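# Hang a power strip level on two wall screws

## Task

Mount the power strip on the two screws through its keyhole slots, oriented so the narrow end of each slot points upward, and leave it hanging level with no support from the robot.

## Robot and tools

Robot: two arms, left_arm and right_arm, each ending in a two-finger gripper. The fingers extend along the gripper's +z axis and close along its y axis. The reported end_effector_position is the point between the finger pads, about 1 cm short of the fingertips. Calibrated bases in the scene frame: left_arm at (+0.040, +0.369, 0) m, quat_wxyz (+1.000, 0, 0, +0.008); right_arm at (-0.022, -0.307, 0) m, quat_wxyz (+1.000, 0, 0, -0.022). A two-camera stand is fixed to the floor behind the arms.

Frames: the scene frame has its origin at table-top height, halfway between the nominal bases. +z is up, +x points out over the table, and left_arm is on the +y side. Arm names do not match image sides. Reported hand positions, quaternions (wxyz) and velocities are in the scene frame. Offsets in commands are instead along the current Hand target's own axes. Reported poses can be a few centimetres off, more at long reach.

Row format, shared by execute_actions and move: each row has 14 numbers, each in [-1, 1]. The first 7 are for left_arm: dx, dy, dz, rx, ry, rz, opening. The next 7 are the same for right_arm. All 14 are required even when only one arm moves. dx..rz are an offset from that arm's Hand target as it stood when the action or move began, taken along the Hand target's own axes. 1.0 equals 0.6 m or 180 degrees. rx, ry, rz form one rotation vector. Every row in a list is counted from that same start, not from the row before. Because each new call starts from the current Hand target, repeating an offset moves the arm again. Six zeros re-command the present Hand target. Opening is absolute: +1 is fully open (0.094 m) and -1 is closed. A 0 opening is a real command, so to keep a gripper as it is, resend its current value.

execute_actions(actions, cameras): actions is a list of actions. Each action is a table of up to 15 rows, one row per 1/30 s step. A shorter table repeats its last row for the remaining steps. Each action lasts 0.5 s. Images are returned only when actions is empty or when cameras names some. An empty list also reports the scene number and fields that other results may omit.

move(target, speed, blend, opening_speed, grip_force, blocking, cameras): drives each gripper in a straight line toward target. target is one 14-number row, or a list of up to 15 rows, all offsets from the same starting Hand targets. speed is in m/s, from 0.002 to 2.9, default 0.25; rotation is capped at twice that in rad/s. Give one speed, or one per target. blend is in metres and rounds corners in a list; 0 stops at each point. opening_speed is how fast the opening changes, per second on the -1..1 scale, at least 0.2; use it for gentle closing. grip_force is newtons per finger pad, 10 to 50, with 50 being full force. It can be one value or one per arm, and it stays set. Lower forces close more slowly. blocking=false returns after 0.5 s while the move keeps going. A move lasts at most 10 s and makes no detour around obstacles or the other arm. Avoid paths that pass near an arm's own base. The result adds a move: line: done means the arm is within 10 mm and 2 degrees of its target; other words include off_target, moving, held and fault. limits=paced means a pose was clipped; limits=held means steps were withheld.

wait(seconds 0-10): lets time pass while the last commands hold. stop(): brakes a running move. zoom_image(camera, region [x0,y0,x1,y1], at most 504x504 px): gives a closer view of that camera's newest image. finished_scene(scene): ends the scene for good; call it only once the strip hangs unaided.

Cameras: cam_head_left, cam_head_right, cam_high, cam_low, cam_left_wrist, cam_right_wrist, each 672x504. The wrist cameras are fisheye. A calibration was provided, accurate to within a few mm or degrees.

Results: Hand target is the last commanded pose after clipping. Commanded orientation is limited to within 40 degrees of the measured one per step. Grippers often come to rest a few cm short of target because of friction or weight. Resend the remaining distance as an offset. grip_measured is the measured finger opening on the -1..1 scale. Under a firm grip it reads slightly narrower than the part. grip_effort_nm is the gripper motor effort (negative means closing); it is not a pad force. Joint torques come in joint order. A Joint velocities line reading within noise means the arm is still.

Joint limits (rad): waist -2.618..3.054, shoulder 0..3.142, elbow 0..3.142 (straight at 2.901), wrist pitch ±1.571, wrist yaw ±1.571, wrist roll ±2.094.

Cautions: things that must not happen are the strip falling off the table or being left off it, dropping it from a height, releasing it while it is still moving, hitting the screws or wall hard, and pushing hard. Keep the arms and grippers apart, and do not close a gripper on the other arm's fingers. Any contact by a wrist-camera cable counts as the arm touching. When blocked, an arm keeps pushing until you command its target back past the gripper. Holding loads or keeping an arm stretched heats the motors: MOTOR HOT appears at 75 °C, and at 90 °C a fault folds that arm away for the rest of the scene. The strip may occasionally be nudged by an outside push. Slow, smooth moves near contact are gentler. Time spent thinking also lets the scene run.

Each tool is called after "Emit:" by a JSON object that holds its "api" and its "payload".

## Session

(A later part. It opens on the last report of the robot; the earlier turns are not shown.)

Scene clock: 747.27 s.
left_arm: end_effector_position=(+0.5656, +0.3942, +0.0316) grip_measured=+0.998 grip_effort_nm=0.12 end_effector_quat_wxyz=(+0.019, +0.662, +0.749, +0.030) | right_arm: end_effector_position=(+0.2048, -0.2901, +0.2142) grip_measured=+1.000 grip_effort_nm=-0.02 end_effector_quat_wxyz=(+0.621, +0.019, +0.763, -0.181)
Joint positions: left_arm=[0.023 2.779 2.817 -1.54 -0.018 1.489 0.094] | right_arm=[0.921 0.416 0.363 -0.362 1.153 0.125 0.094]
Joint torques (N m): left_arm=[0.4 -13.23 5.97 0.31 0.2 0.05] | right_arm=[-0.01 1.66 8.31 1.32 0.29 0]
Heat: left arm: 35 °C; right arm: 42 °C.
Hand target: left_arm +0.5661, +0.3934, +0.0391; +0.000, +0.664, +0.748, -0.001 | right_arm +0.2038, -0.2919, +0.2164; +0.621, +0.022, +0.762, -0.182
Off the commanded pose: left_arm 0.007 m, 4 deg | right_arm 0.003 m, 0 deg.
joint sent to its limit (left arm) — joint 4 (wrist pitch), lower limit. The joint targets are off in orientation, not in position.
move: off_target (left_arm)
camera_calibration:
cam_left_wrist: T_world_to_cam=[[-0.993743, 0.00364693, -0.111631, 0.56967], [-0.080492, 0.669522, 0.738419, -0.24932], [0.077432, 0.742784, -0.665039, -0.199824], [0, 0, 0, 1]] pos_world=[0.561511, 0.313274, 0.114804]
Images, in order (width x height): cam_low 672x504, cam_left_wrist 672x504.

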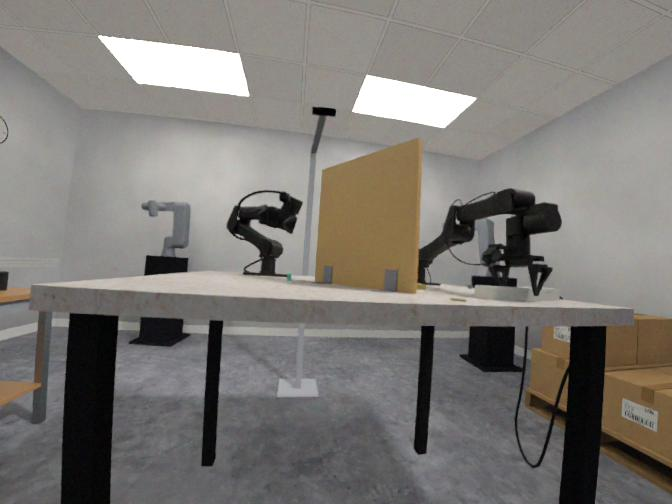

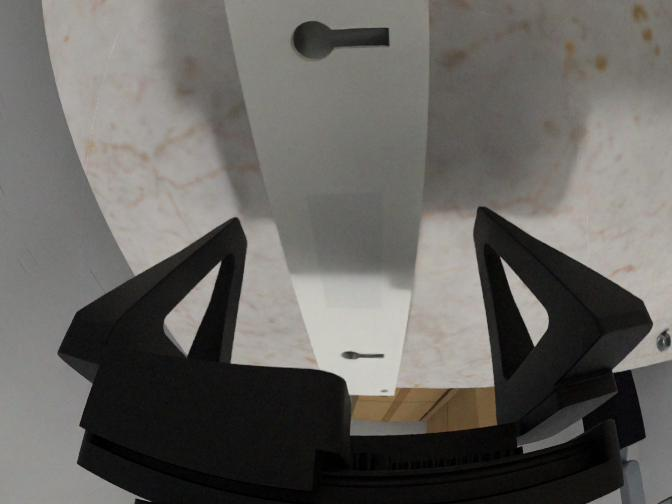

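Emit:
{"api": "move", "payload": {"target": [[0,0,0.004,0,0,0,-0.5,0,0,0,0,0,0,1],[0,-0.027,-0.15,-0.05,0,0,-0.5,0,0,0,0,0,0,1],[-0.022,-0.281,-0.333,-0.33,0,0,-0.5,0,0,0,0,0,0,1]], "speed": 0.18, "opening_speed": 0.8, "blend": [0,0.03,0], "cameras": ["cam_low","cam_left_wrist","cam_head_left"]}}

Scene clock: 820.70 s.
left_arm: end_effector_position=(+0.3911, +0.3571, +0.2145) grip_measured=-0.045 grip_effort_nm=-1.04 end_effector_quat_wxyz=(+0.303, +0.596, +0.665, +0.332) | right_arm: end_effector_position=(+0.2048, -0.2901, +0.2142) grip_measured=+1.000 grip_effort_nm=-0.02 end_effector_quat_wxyz=(+0.621, +0.019, +0.763, -0.181)
Joint positions: left_arm=[-0.15 1.103 0.903 -0.451 -0.187 1.42 0.045] | right_arm=[0.921 0.416 0.363 -0.362 1.153 0.125 0.094]
Joint torques (N m): left_arm=[-0.42 -4.25 5.91 2.67 -0.39 0.13] | right_arm=[-0.03 1.69 8.36 1.3 0.31 0.04]
Heat: left arm: 38 °C; right arm: 42 °C.
Hand target: left_arm +0.4004, +0.3604, +0.2388; +0.329, +0.576, +0.650, +0.370 | right_arm +0.2038, -0.2919, +0.2164; +0.621, +0.022, +0.762, -0.182
Off the commanded pose: left_arm 0.026 m, 6 deg | right_arm 0.003 m, 0 deg.
move: off_target (left_arm)
camera_calibration:
cam_left_wrist: T_world_to_cam=[[-0.563734, 0.0578358, -0.823929, 0.382125], [-0.623768, 0.624066, 0.47059, -0.0873653], [0.541403, 0.779228, -0.315731, -0.30651], [0, 0, 0, 1]] pos_world=[0.326866, 0.271262, 0.259183]
Images, in order (width x height): cam_head_left 672x504, cam_low 672x504, cam_left_wrist 672x504.

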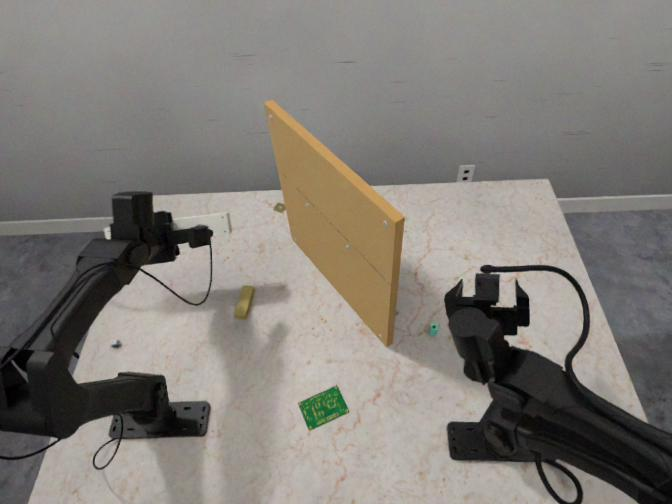

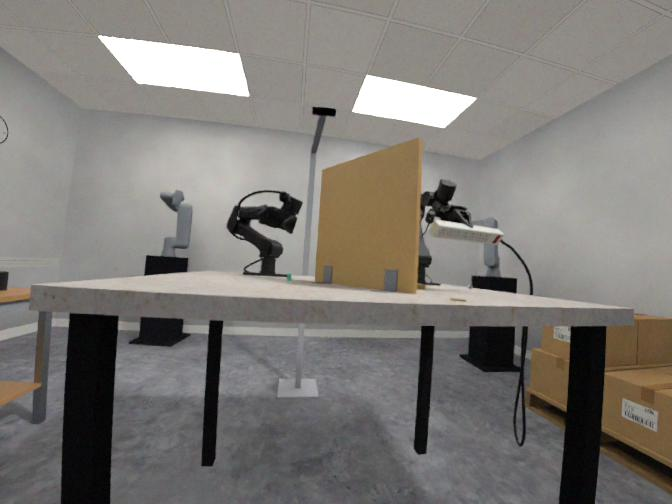

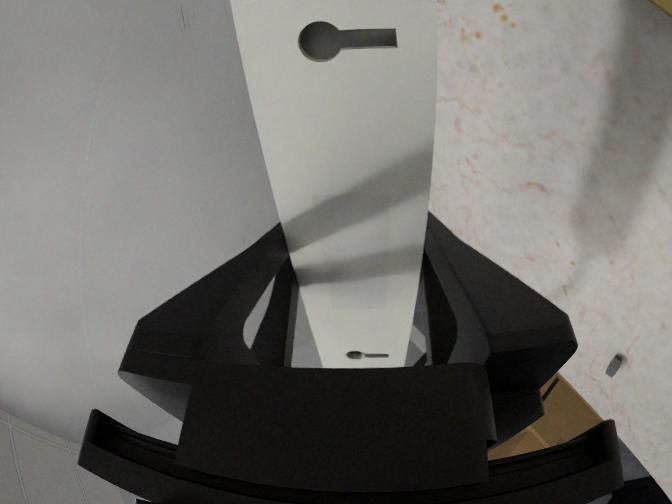

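Emit:
{"api": "move", "payload": {"target": [-0.415,-0.173,-0.424,-0.135,-0.470,0.1285,-0.5,0,0,0,0,0,0,1], "speed": 0.2, "cameras": ["all"]}}

Scene clock: 840.53 s.
left_arm: end_effector_position=(+0.1705, +0.0861, +0.2533) grip_measured=-0.044 grip_effort_nm=-1.04 end_effector_quat_wxyz=(+0.669, +0.733, +0.108, +0.057) | right_arm: end_effector_position=(+0.2048, -0.2901, +0.2142) grip_measured=+1.000 grip_effort_nm=-0.02 end_effector_quat_wxyz=(+0.621, +0.019, +0.763, -0.181)
Joint positions: left_arm=[-0.905 0.703 0.421 0.172 0.449 1.557 0.045] | right_arm=[0.921 0.416 0.363 -0.362 1.153 0.125 0.094]
Joint torques (N m): left_arm=[-0.99 -0.4 6.08 3.14 0.53 0.15] | right_arm=[0.1 1.69 8.34 1.32 0.3 0.01]
Heat: left arm: 36 °C; right arm: 42 °C.
Hand target: left_arm +0.1603, +0.0808, +0.2795; +0.704, +0.705, +0.062, +0.061 | right_arm +0.2038, -0.2919, +0.2164; +0.621, +0.022, +0.762, -0.182
Off the commanded pose: left_arm 0.029 m, 7 deg | right_arm 0.003 m, 0 deg.
move: off_target (left_arm)
camera_calibration:
cam_left_wrist: T_world_to_cam=[[0.0485685, 0.0671172, -0.996562, 0.243954], [0.500767, 0.861648, 0.0824363, -0.188003], [0.864219, -0.503049, 0.00823888, 0.00966734], [0, 0, 0, 1]] pos_world=[0.0739424, 0.150482, 0.258534]
cam_right_wrist: T_world_to_cam=[[-0.209022, -0.966759, 0.147265, -0.26315], [-0.793957, 0.0798509, -0.602707, 0.312917], [0.570913, -0.242901, -0.784256, 0.0975402], [0, 0, 0, 1]] pos_world=[0.137751, -0.255697, 0.303846]

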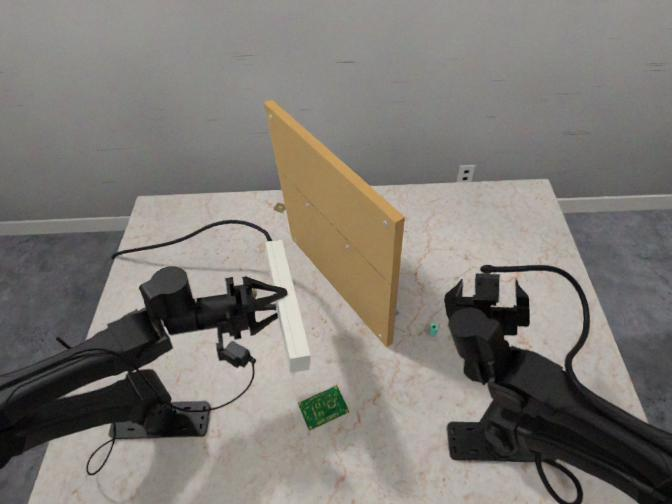

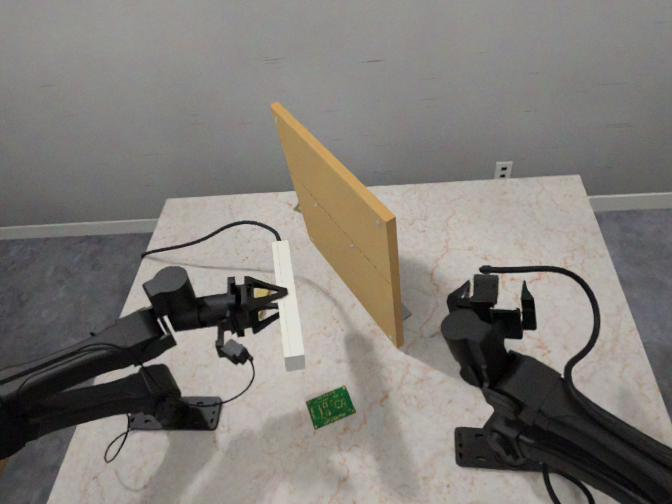

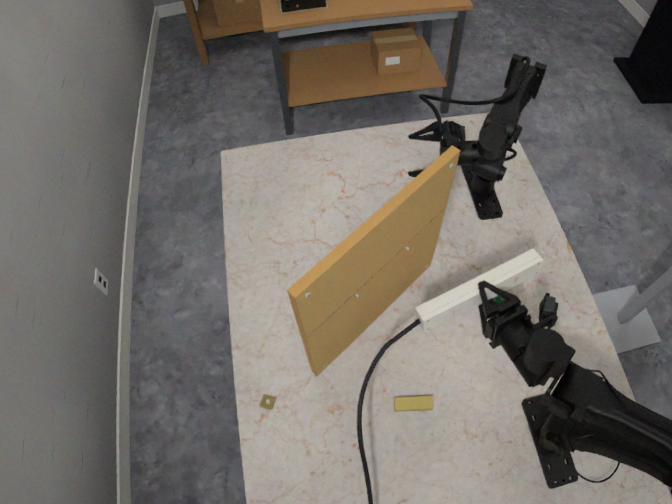

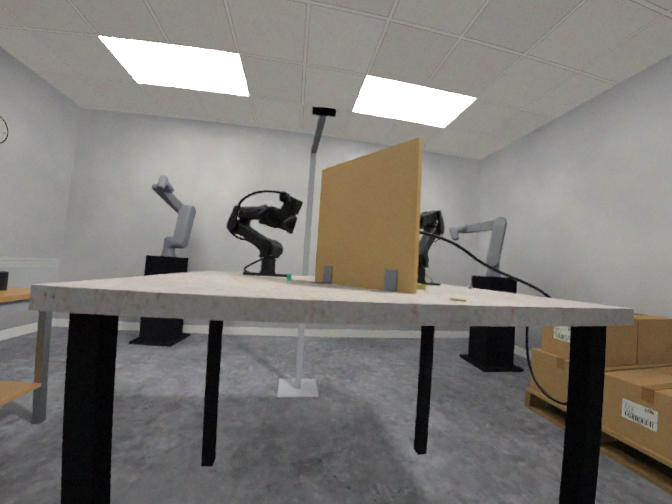

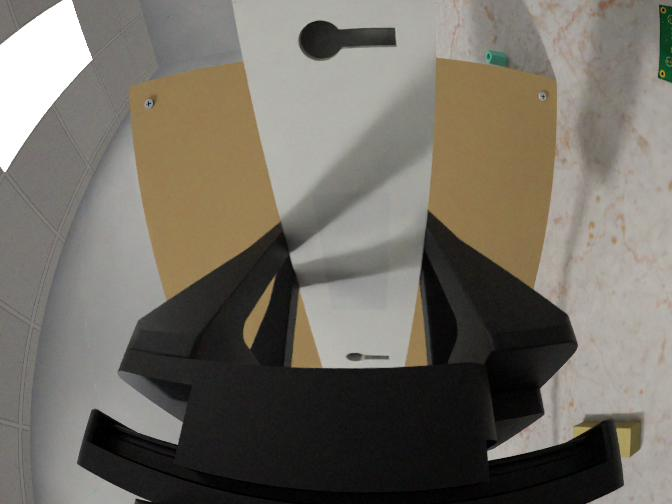

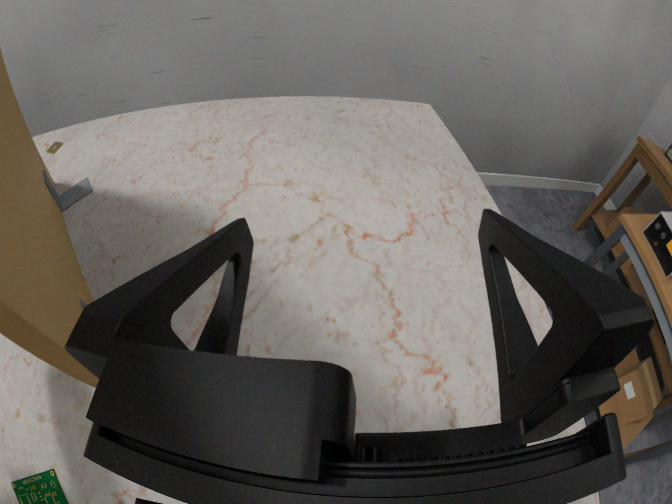

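Emit:
{"api": "move", "payload": {"target": [[0,0,0,0,0,0,-0.5,-0.078,0.206,-0.207,-0.245,-0.347,-0.149,1],[0,0,0,0,0,0,-0.5,-0.101,0.346,-0.234,-0.409,-0.579,-0.249,1]], "speed": 0.2, "blend": [0.03,0], "cameras": ["cam_head_left","cam_head_right","cam_high","cam_right_wrist"]}}

Scene clock: 889.63 s.
left_arm: end_effector_position=(+0.1705, +0.0861, +0.2536) grip_measured=-0.044 grip_effort_nm=-1.04 end_effector_quat_wxyz=(+0.669, +0.733, +0.108, +0.057) | right_arm: end_effector_position=(+0.1264, -0.0490, +0.2292) grip_measured=+1.000 grip_effort_nm=-0.02 end_effector_quat_wxyz=(+0.713, -0.686, -0.050, +0.137)
Joint positions: left_arm=[-0.905 0.703 0.421 0.173 0.449 1.557 0.045] | right_arm=[0.444 1.403 0.337 1.444 -1.424 -1.08 0.094]
Joint torques (N m): left_arm=[-1.01 -0.31 6.04 3.14 0.56 0.14] | right_arm=[0.27 -1.68 8.84 1.78 0.86 0.37]
Heat: left arm: 36 °C; right arm: 42 °C.
Hand target: left_arm +0.1603, +0.0808, +0.2795; +0.704, +0.705, +0.062, +0.061 | right_arm +0.1396, -0.0438, +0.2448; +0.734, -0.668, -0.055, +0.108
Off the commanded pose: left_arm 0.028 m, 7 deg | right_arm 0.021 m, 5 deg.
move: off_target (left_arm, right_arm)
camera_calibration:
cam_right_wrist: T_world_to_cam=[[0.199335, 0.0705742, 0.977387, -0.239653], [0.880427, -0.450818, -0.147008, -0.101573], [0.430248, 0.889822, -0.151999, 0.141017], [0, 0, 0, 1]] pos_world=[0.0765267, -0.154358, 0.240736]
Images, in order (width x height): cam_head_left 672x504, cam_head_right 672x504, cam_high 672x504, cam_right_wrist 672x504.

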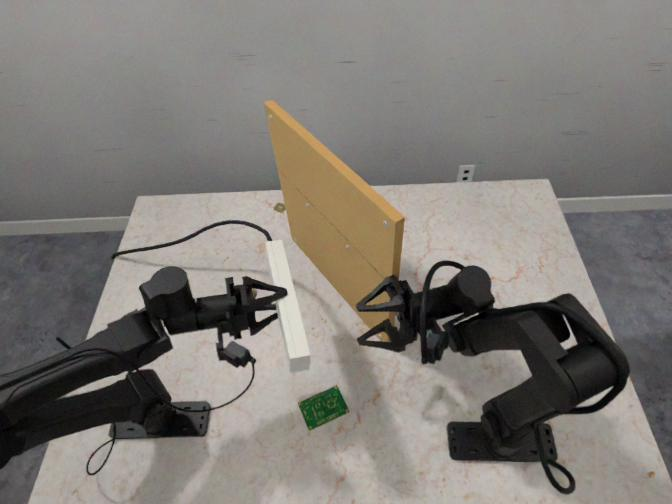

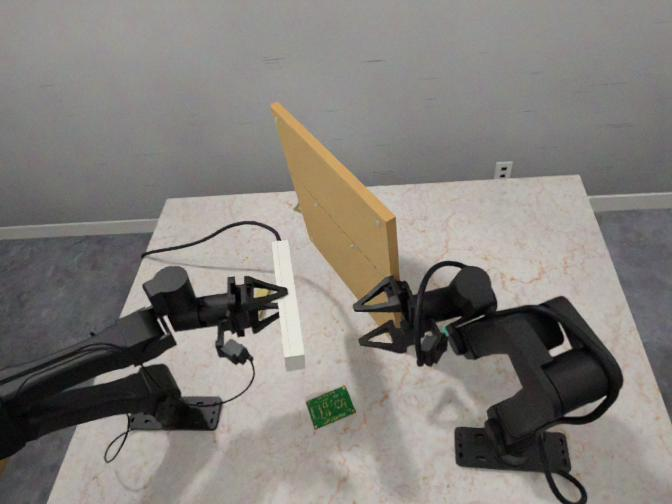

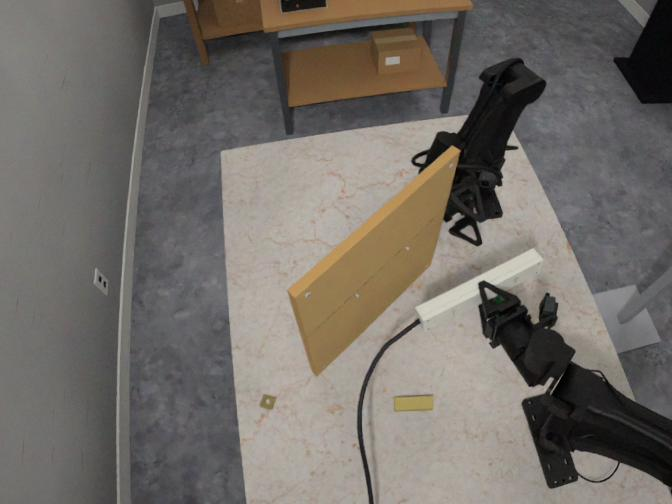

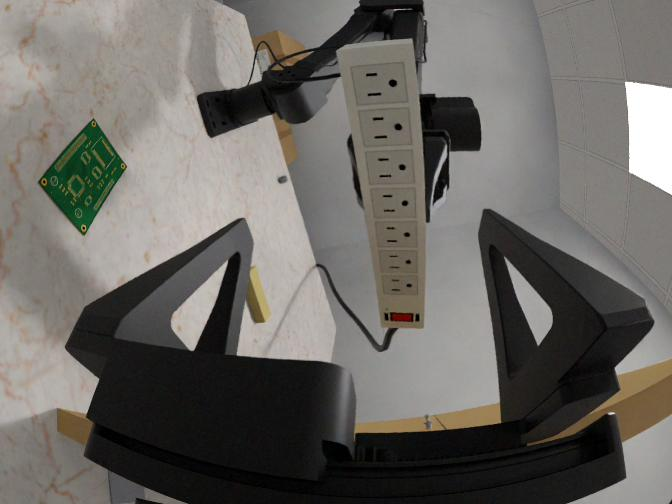

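Emit:
{"api": "move", "payload": {"target": [0,0,0,0,0,0,-0.5,0.021,-0.026,0.1055,0.015,0,0,1], "speed": 0.12, "cameras": ["cam_head_left","cam_head_right","cam_high","cam_right_wrist"]}}

Scene clock: 926.67 s.
left_arm: end_effector_position=(+0.1705, +0.0861, +0.2536) grip_measured=-0.044 grip_effort_nm=-1.04 end_effector_quat_wxyz=(+0.669, +0.733, +0.108, +0.057) | right_arm: end_effector_position=(+0.1233, +0.0100, +0.2637) grip_measured=+1.000 grip_effort_nm=-0.02 end_effector_quat_wxyz=(+0.748, -0.649, -0.079, +0.114)
Joint positions: left_arm=[-0.905 0.703 0.421 0.173 0.449 1.557 0.045] | right_arm=[0.682 1.458 0.477 1.372 -1.179 -1.177 0.094]
Joint torques (N m): left_arm=[-1.09 -0.25 6.13 3.13 0.53 0.12] | right_arm=[0.18 -2.43 9.57 0.74 0.75 0.03]
Heat: left arm: 37 °C; right arm: 43 °C.
Hand target: left_arm +0.1603, +0.0808, +0.2795; +0.704, +0.705, +0.062, +0.061 | right_arm +0.1390, +0.0192, +0.2658; +0.750, -0.650, -0.052, +0.110
Off the commanded pose: left_arm 0.028 m, 7 deg | right_arm 0.018 m, 3 deg.
move: off_target (left_arm, right_arm)
camera_calibration:
cam_right_wrist: T_world_to_cam=[[0.141266, -0.0394038, 0.989187, -0.2717], [0.889346, -0.433871, -0.144291, -0.0691371], [0.434865, 0.900113, -0.0262476, 0.0611835], [0, 0, 0, 1]] pos_world=[0.0732622, -0.0957747, 0.260392]
Images, in order (width x height): cam_head_left 672x504, cam_head_right 672x504, cam_high 672x504, cam_right_wrist 672x504.

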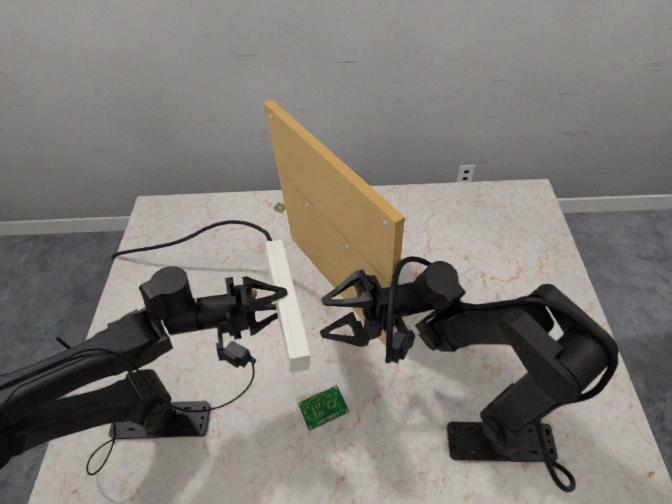

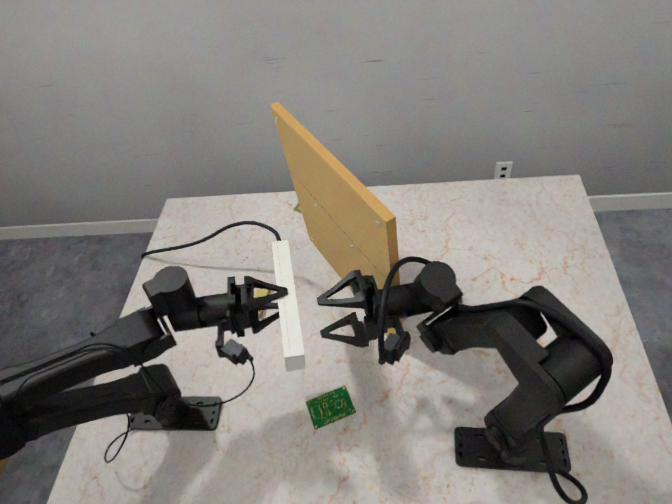

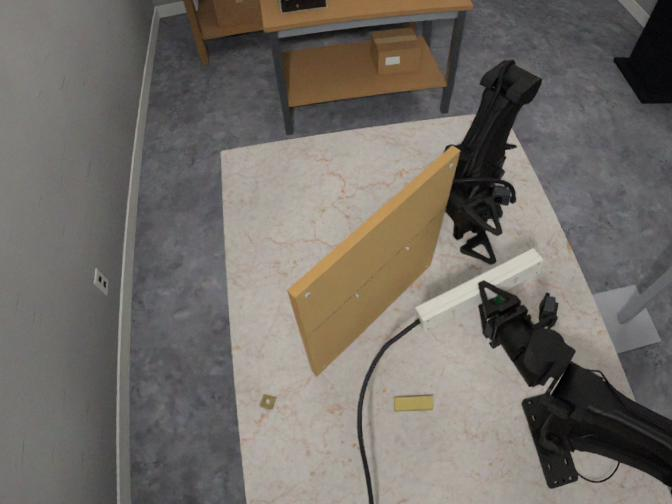

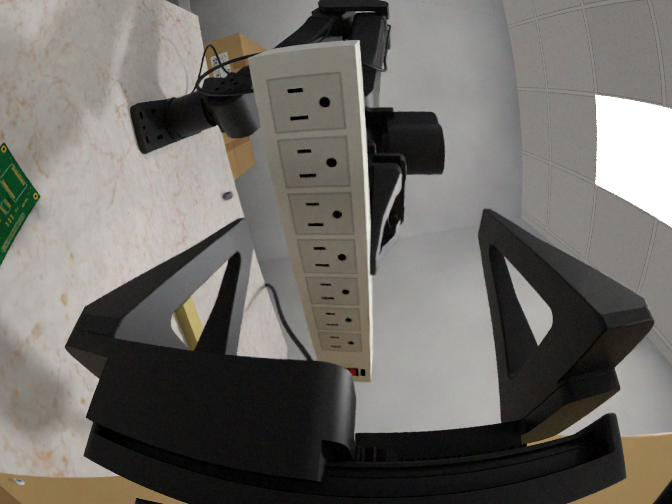

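Emit:
{"api": "move", "payload": {"target": [0,0,0,0,0,0,-0.5,0,0.025,0.063,-0.012,0,0,1], "speed": 0.08, "cameras": ["cam_head_left","cam_high","cam_right_wrist"]}}

Emit:
{"api": "zoom_image", "payload": {"camera": "cam_head_left", "region": [200, 220, 420, 400]}}

Scene clock: 948.90 s.
left_arm: end_effector_position=(+0.1705, +0.0861, +0.2536) grip_measured=-0.044 grip_effort_nm=-1.04 end_effector_quat_wxyz=(+0.669, +0.733, +0.108, +0.057) | right_arm: end_effector_position=(+0.1162, +0.0469, +0.2610) grip_measured=+1.000 grip_effort_nm=-0.02 end_effector_quat_wxyz=(+0.748, -0.652, -0.077, +0.101)
Joint positions: left_arm=[-0.905 0.703 0.421 0.173 0.449 1.557 0.045] | right_arm=[0.819 1.487 0.535 1.224 -1.031 -1.317 0.094]
Joint torques (N m): left_arm=[-1.11 -0.32 6.15 3.13 0.54 0.14] | right_arm=[0.03 -2.35 10.43 0.66 0.33 -0.03]
Heat: left arm: 38 °C; right arm: 43 °C.
Hand target: left_arm +0.1603, +0.0808, +0.2795; +0.704, +0.705, +0.062, +0.061 | right_arm +0.1292, +0.0575, +0.2566; +0.737, -0.664, -0.054, +0.108
Off the commanded pose: left_arm 0.028 m, 7 deg | right_arm 0.017 m, 3 deg.
move: off_target (left_arm, right_arm)
camera_calibration:
cam_right_wrist: T_world_to_cam=[[0.127297, -0.03868, 0.99111, -0.265597], [0.881039, -0.454571, -0.1309, -0.0487906], [0.455593, 0.88987, -0.0237869, 0.0285374], [0, 0, 0, 1]] pos_world=[0.0637948, -0.0578467, 0.257528]
Images, in order (width x height): cam_head_left 672x504, cam_high 672x504, cam_right_wrist 672x504.

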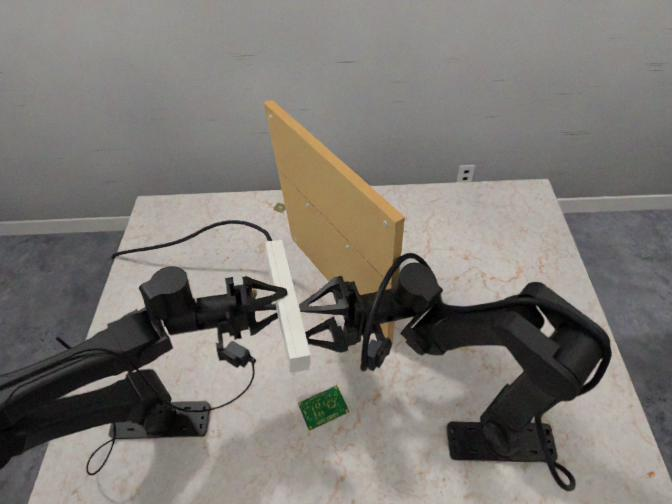

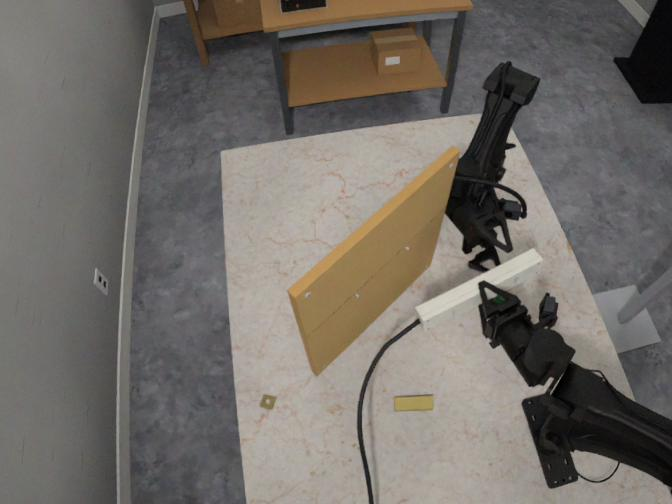

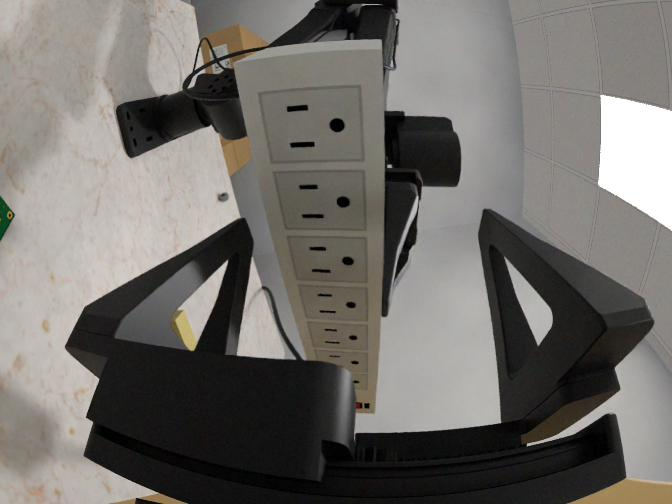

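Scaled by 2.291 from the camera's 672x504 image, which has a finer 960x720 frame.

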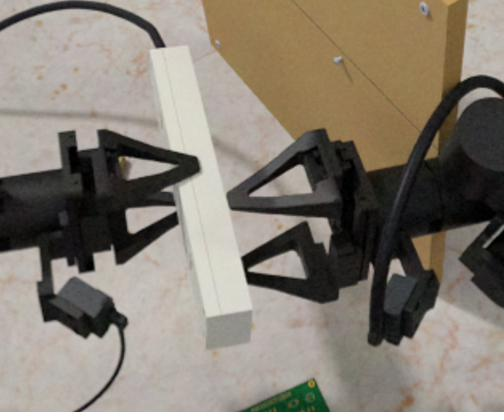

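Emit:
{"api": "move", "payload": {"target": [0,0,0,0,0,0,-0.5,0,0.019,0.031,-0.012,0,0,1], "speed": 0.05, "cameras": ["cam_head_left","cam_head_right","cam_right_wrist"]}}

Emit:
{"api": "zoom_image", "payload": {"camera": "cam_head_left", "region": [200, 220, 420, 400]}}

Emit:
{"api": "zoom_image", "payload": {"camera": "cam_head_right", "region": [200, 220, 420, 400]}}

Scene clock: 966.97 s.
left_arm: end_effector_position=(+0.1705, +0.0861, +0.2536) grip_measured=-0.044 grip_effort_nm=-1.04 end_effector_quat_wxyz=(+0.669, +0.733, +0.108, +0.057) | right_arm: end_effector_position=(+0.1156, +0.0672, +0.2519) grip_measured=+1.000 grip_effort_nm=-0.02 end_effector_quat_wxyz=(+0.736, -0.667, -0.065, +0.097)
Joint positions: left_arm=[-0.905 0.703 0.421 0.173 0.449 1.557 0.045] | right_arm=[0.881 1.508 0.576 1.108 -0.955 -1.393 0.094]
Joint torques (N m): left_arm=[-1.03 -0.25 6.13 3.14 0.54 0.16] | right_arm=[-0.17 -2.36 10.7 0.94 -0.04 -0.01]
Heat: left arm: 39 °C; right arm: 45 °C.
Hand target: left_arm +0.1603, +0.0808, +0.2795; +0.704, +0.705, +0.062, +0.061 | right_arm +0.1240, +0.0766, +0.2473; +0.725, -0.678, -0.056, +0.108
Off the commanded pose: left_arm 0.028 m, 7 deg | right_arm 0.013 m, 2 deg.
move: off_target (left_arm, right_arm)
camera_calibration:
cam_right_wrist: T_world_to_cam=[[0.133343, -0.00181174, 0.991068, -0.258755], [0.869903, -0.47892, -0.117916, -0.0406283], [0.474856, 0.877857, -0.0622845, 0.0187328], [0, 0, 0, 1]] pos_world=[0.0609505, -0.0363712, 0.25282]
Images, in order (width x height): cam_head_left 672x504, cam_head_right 672x504, cam_right_wrist 672x504.

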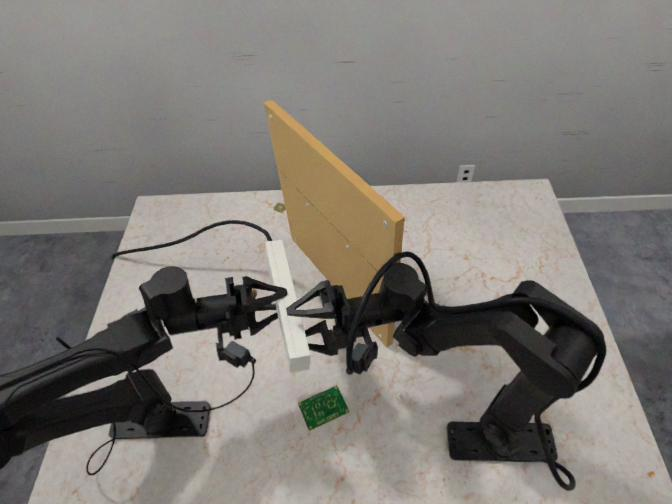

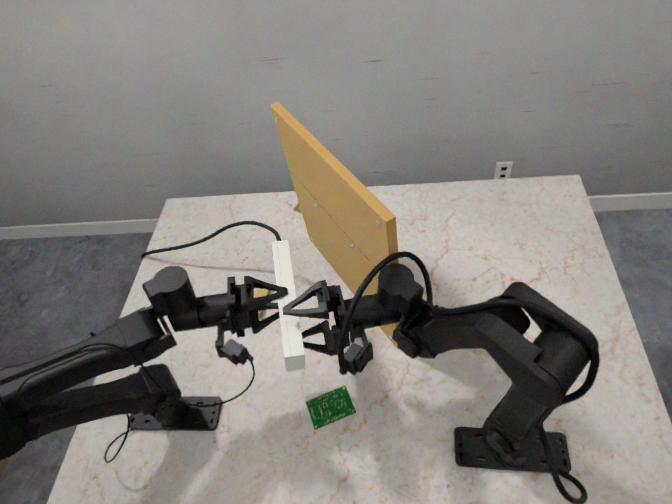

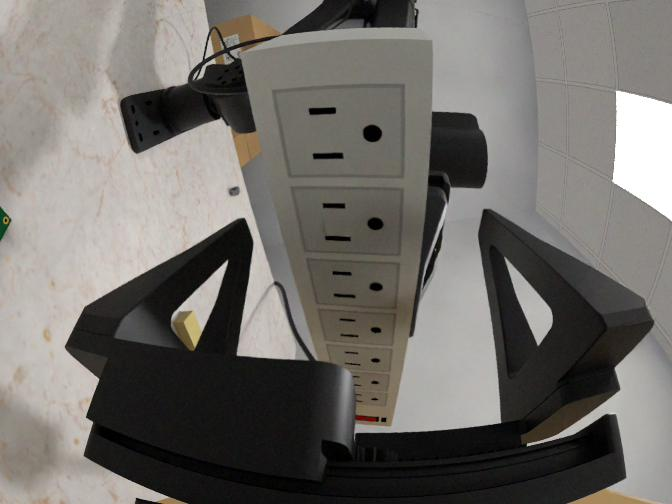

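Scaled by 2.291 from the camera's 672x504 image, which has a finer 960x720 frame.

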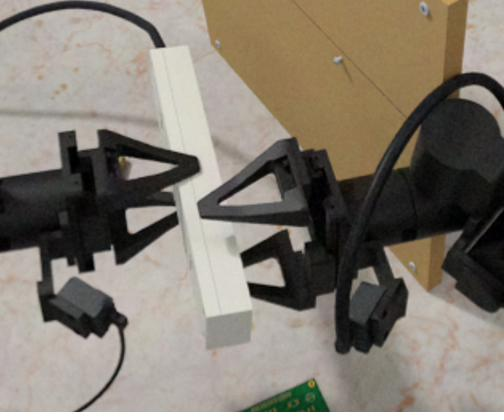

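Scaled by 2.291 from the camera's 672x504 image, which has a finer 960x720 frame.

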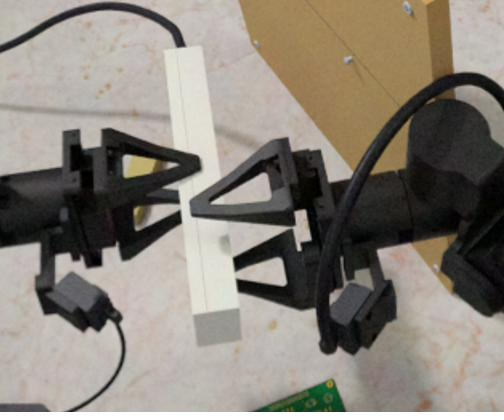

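Emit:
{"api": "move", "payload": {"target": [0,0,0,0,0,0,-0.5,0,0,0,0,0,0,-0.35], "opening_speed": 0.5, "cameras": ["cam_head_left","cam_right_wrist"]}}

Scene clock: 974.60 s.
left_arm: end_effector_position=(+0.1706, +0.0859, +0.2561) grip_measured=-0.044 grip_effort_nm=-1.04 end_effector_quat_wxyz=(+0.673, +0.730, +0.105, +0.059) | right_arm: end_effector_position=(+0.1158, +0.0673, +0.2516) grip_measured=-0.047 grip_effort_nm=-1.05 end_effector_quat_wxyz=(+0.735, -0.668, -0.064, +0.097)
Joint positions: left_arm=[-0.905 0.703 0.421 0.184 0.45 1.558 0.045] | right_arm=[0.881 1.508 0.576 1.106 -0.954 -1.394 0.045]
Joint torques (N m): left_arm=[-1.02 -0.1 6.04 3.04 0.54 0.13] | right_arm=[-0.1 -2.33 10.8 0.94 -0.04 -0.07]
Heat: left arm: 39 °C; right arm: 44 °C.
Hand target: left_arm +0.1603, +0.0808, +0.2795; +0.704, +0.705, +0.063, +0.061 | right_arm +0.1240, +0.0766, +0.2473; +0.725, -0.678, -0.056, +0.107
Off the commanded pose: left_arm 0.026 m, 7 deg | right_arm 0.013 m, 2 deg.
move: off_target (left_arm, right_arm)
camera_calibration:
cam_right_wrist: T_world_to_cam=[[0.133631, -0.000828087, 0.991031, -0.258625], [0.869469, -0.479775, -0.117641, -0.0406694], [0.475569, 0.877391, -0.0633928, 0.0188587], [0, 0, 0, 1]] pos_world=[0.0609526, -0.0362728, 0.252717]
Images, in order (width x height): cam_head_left 672x504, cam_right_wrist 672x504.

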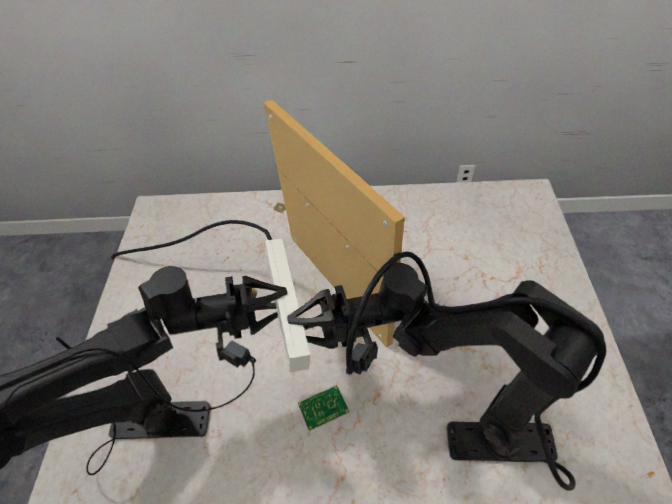

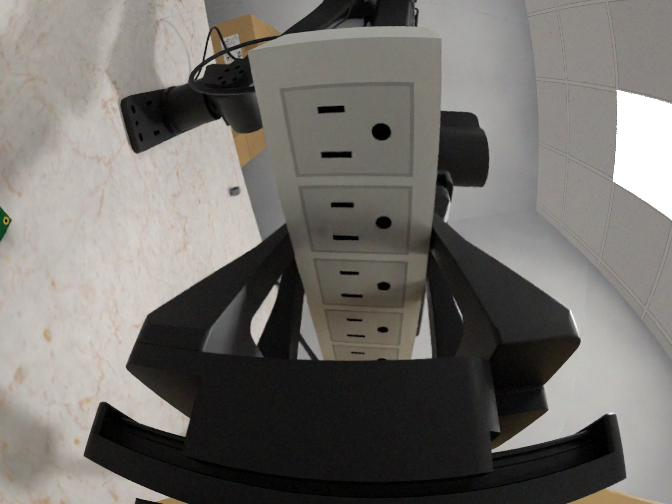

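Emit:
{"api": "move", "payload": {"target": [[0,0,0,0,0,0,1,0,0,0,0,0,0,-0.35],[0,0,-0.2,0,0,0,1,0,0,0,0,0,0,-0.35]], "speed": 0.15, "cameras": ["cam_head_left","cam_head_right","cam_right_wrist"]}}

Scene clock: 985.23 s.
left_arm: end_effector_position=(+0.1400, +0.1987, +0.2810) grip_measured=+0.998 grip_effort_nm=0.09 end_effector_quat_wxyz=(+0.705, +0.703, +0.057, +0.072) | right_arm: end_effector_position=(+0.1135, +0.0697, +0.2390) grip_measured=-0.057 grip_effort_nm=-1.05 end_effector_quat_wxyz=(+0.719, -0.683, -0.048, +0.121)
Joint positions: left_arm=[0.07 0.242 0.388 -0.099 1.475 1.545 0.094] | right_arm=[0.888 1.515 0.577 1.047 -0.962 -1.385 0.044]
Joint torques (N m): left_arm=[0.43 3.63 5.14 1.24 0.15 -0.04] | right_arm=[-0.66 -3.15 10.88 1.48 0.04 -0.14]
Heat: left arm: 39 °C; right arm: 44 °C.
Hand target: left_arm +0.1394, +0.1990, +0.2796; +0.704, +0.705, +0.063, +0.060 | right_arm +0.1240, +0.0766, +0.2473; +0.725, -0.678, -0.056, +0.108
Off the commanded pose: left_arm 0.001 m, 1 deg | right_arm 0.015 m, 2 deg.
move: off_target (right_arm)
camera_calibration:
cam_right_wrist: T_world_to_cam=[[0.184126, 0.0524015, 0.981505, -0.252987], [0.870279, -0.472828, -0.138017, -0.0347051], [0.456851, 0.879595, -0.132664, 0.0354836], [0, 0, 0, 1]] pos_world=[0.060574, -0.0343638, 0.248226]
Images, in order (width x height): cam_head_left 672x504, cam_head_right 672x504, cam_right_wrist 672x504.

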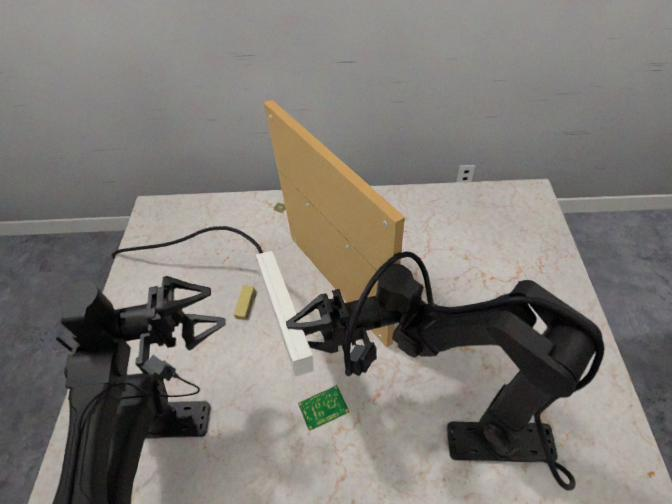

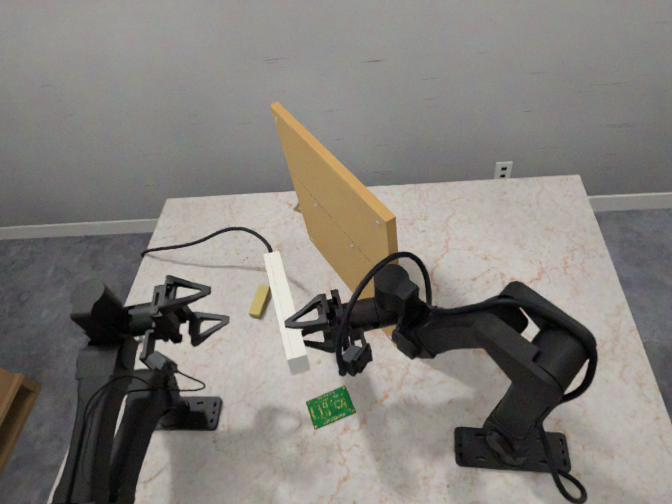

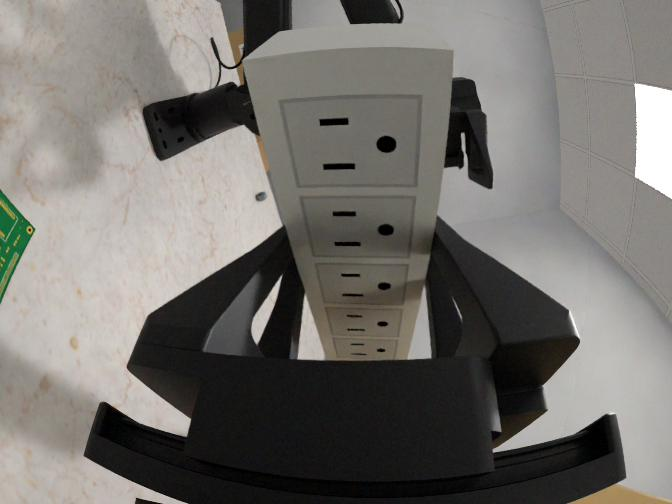

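Emit:
{"api": "move", "payload": {"target": [0,0,-0.05,0,0,0,1,0.203,0.185,-0.05,-0.524,0.013,-0.020,-0.35], "speed": 0.15, "cameras": ["cam_head_left","cam_head_right","cam_right_wrist","cam_left_wrist","cam_low"]}}

Scene clock: 1022.17 s.
left_arm: end_effector_position=(+0.1425, +0.2153, +0.2830) grip_measured=+0.998 grip_effort_nm=0.09 end_effector_quat_wxyz=(+0.696, +0.695, +0.123, +0.131) | right_arm: end_effector_position=(+0.2252, +0.0988, +0.1318) grip_measured=-0.063 grip_effort_nm=-1.05 end_effector_quat_wxyz=(-0.048, +0.998, -0.011, +0.028)
Joint positions: left_arm=[0.323 0.073 0.375 -0.099 1.549 1.379 0.094] | right_arm=[1.065 2.355 2.418 -1.523 -0.001 -2.1 0.044]
Joint torques (N m): left_arm=[0.39 2.96 4.15 1.29 0.02 -0.14] | right_arm=[-0.8 -10.52 9.1 -0.11 1.03 0]
Heat: left arm: 36 °C; right arm: 46 °C.
Hand target: left_arm +0.1343, +0.2285, +0.2797; +0.704, +0.705, +0.063, +0.061 | right_arm +0.2401, +0.0821, +0.1268; +0.001, +0.992, +0.123, +0.001
Off the commanded pose: left_arm 0.016 m, 11 deg | right_arm 0.023 m, 17 deg.
joint sent to its limit (left arm) — joint 5 (wrist yaw), upper limit. The joint targets are off in position and orientation.
joint sent to its limit (right arm) — joint 4 (wrist pitch), lower limit; joint 6 (wrist roll), lower limit. The joint targets are off in orientation, not in position.
move: off_target (left_arm, right_arm)
camera_calibration:
cam_left_wrist: T_world_to_cam=[[0.143404, 0.00214328, -0.989662, 0.264805], [0.381306, 0.922674, 0.0572501, -0.276728], [0.913259, -0.385574, 0.131498, 0.0314127], [0, 0, 0, 1]] pos_world=[0.0388561, 0.266874, 0.27378]
cam_right_wrist: T_world_to_cam=[[0.11811, 0.99247, 0.0324593, -0.122751], [0.700644, -0.106455, 0.705525, -0.242141], [0.703668, -0.060587, -0.707941, 0.057774], [0, 0, 0, 1]] pos_world=[0.143499, 0.0995493, 0.215722]
Images, in order (width x height): cam_head_left 672x504, cam_head_right 672x504, cam_low 672x504, cam_left_wrist 672x504, cam_right_wrist 672x504.

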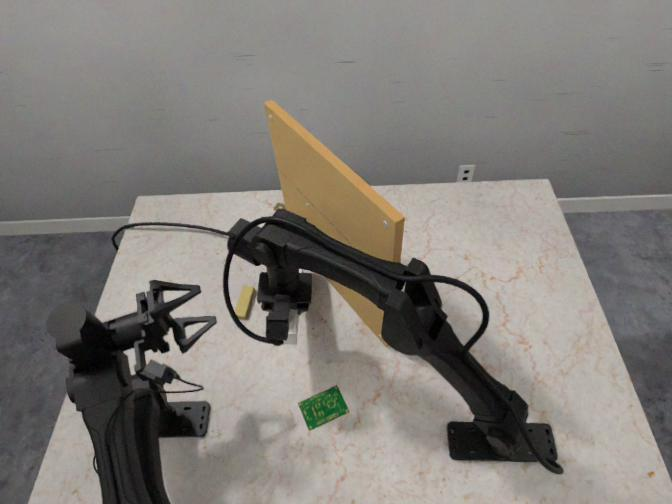

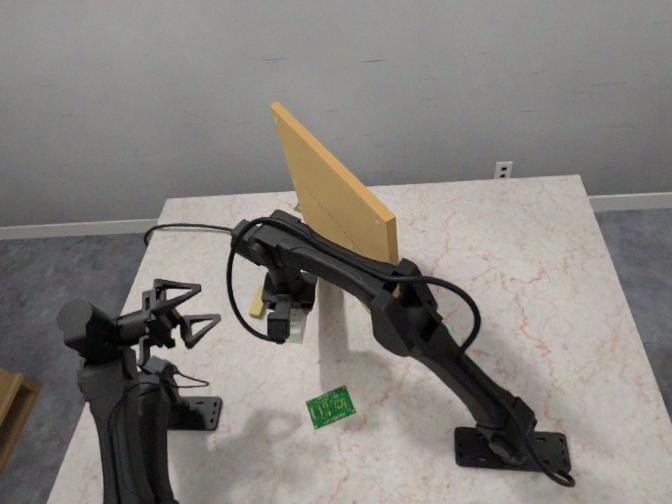

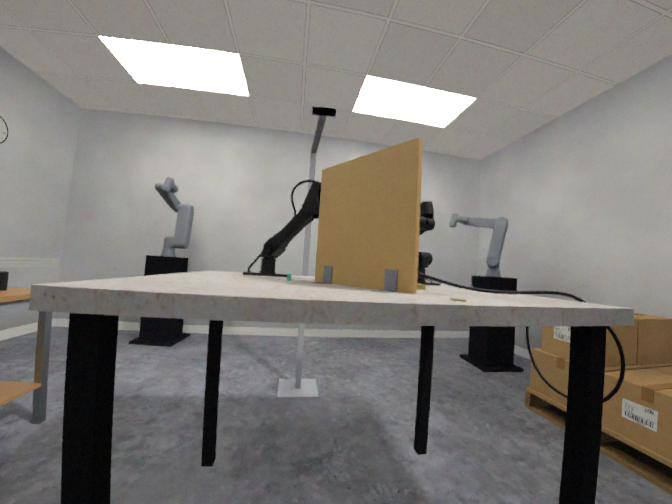

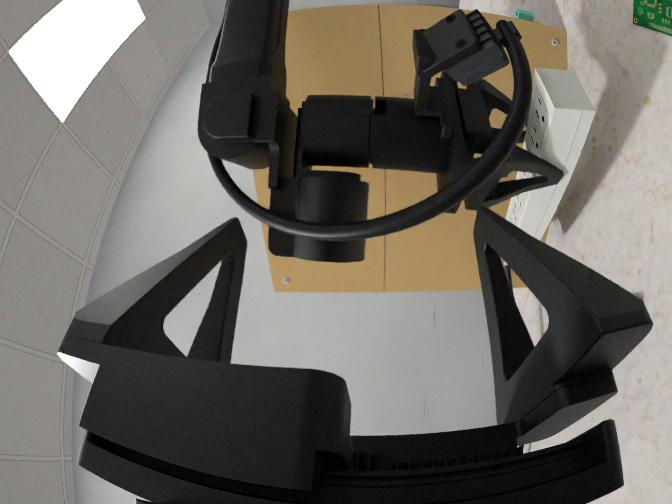

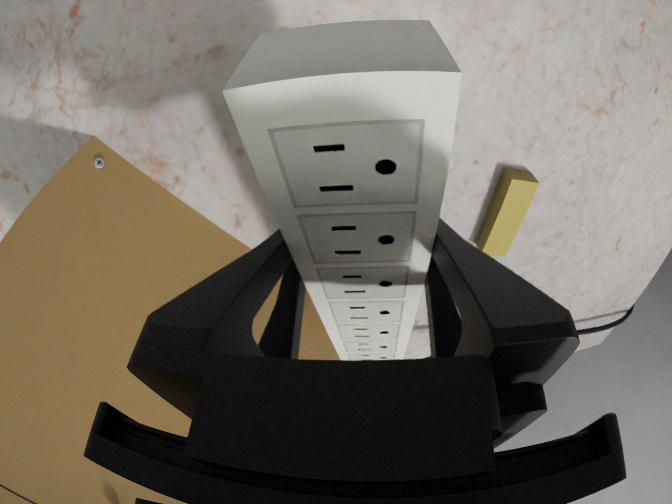

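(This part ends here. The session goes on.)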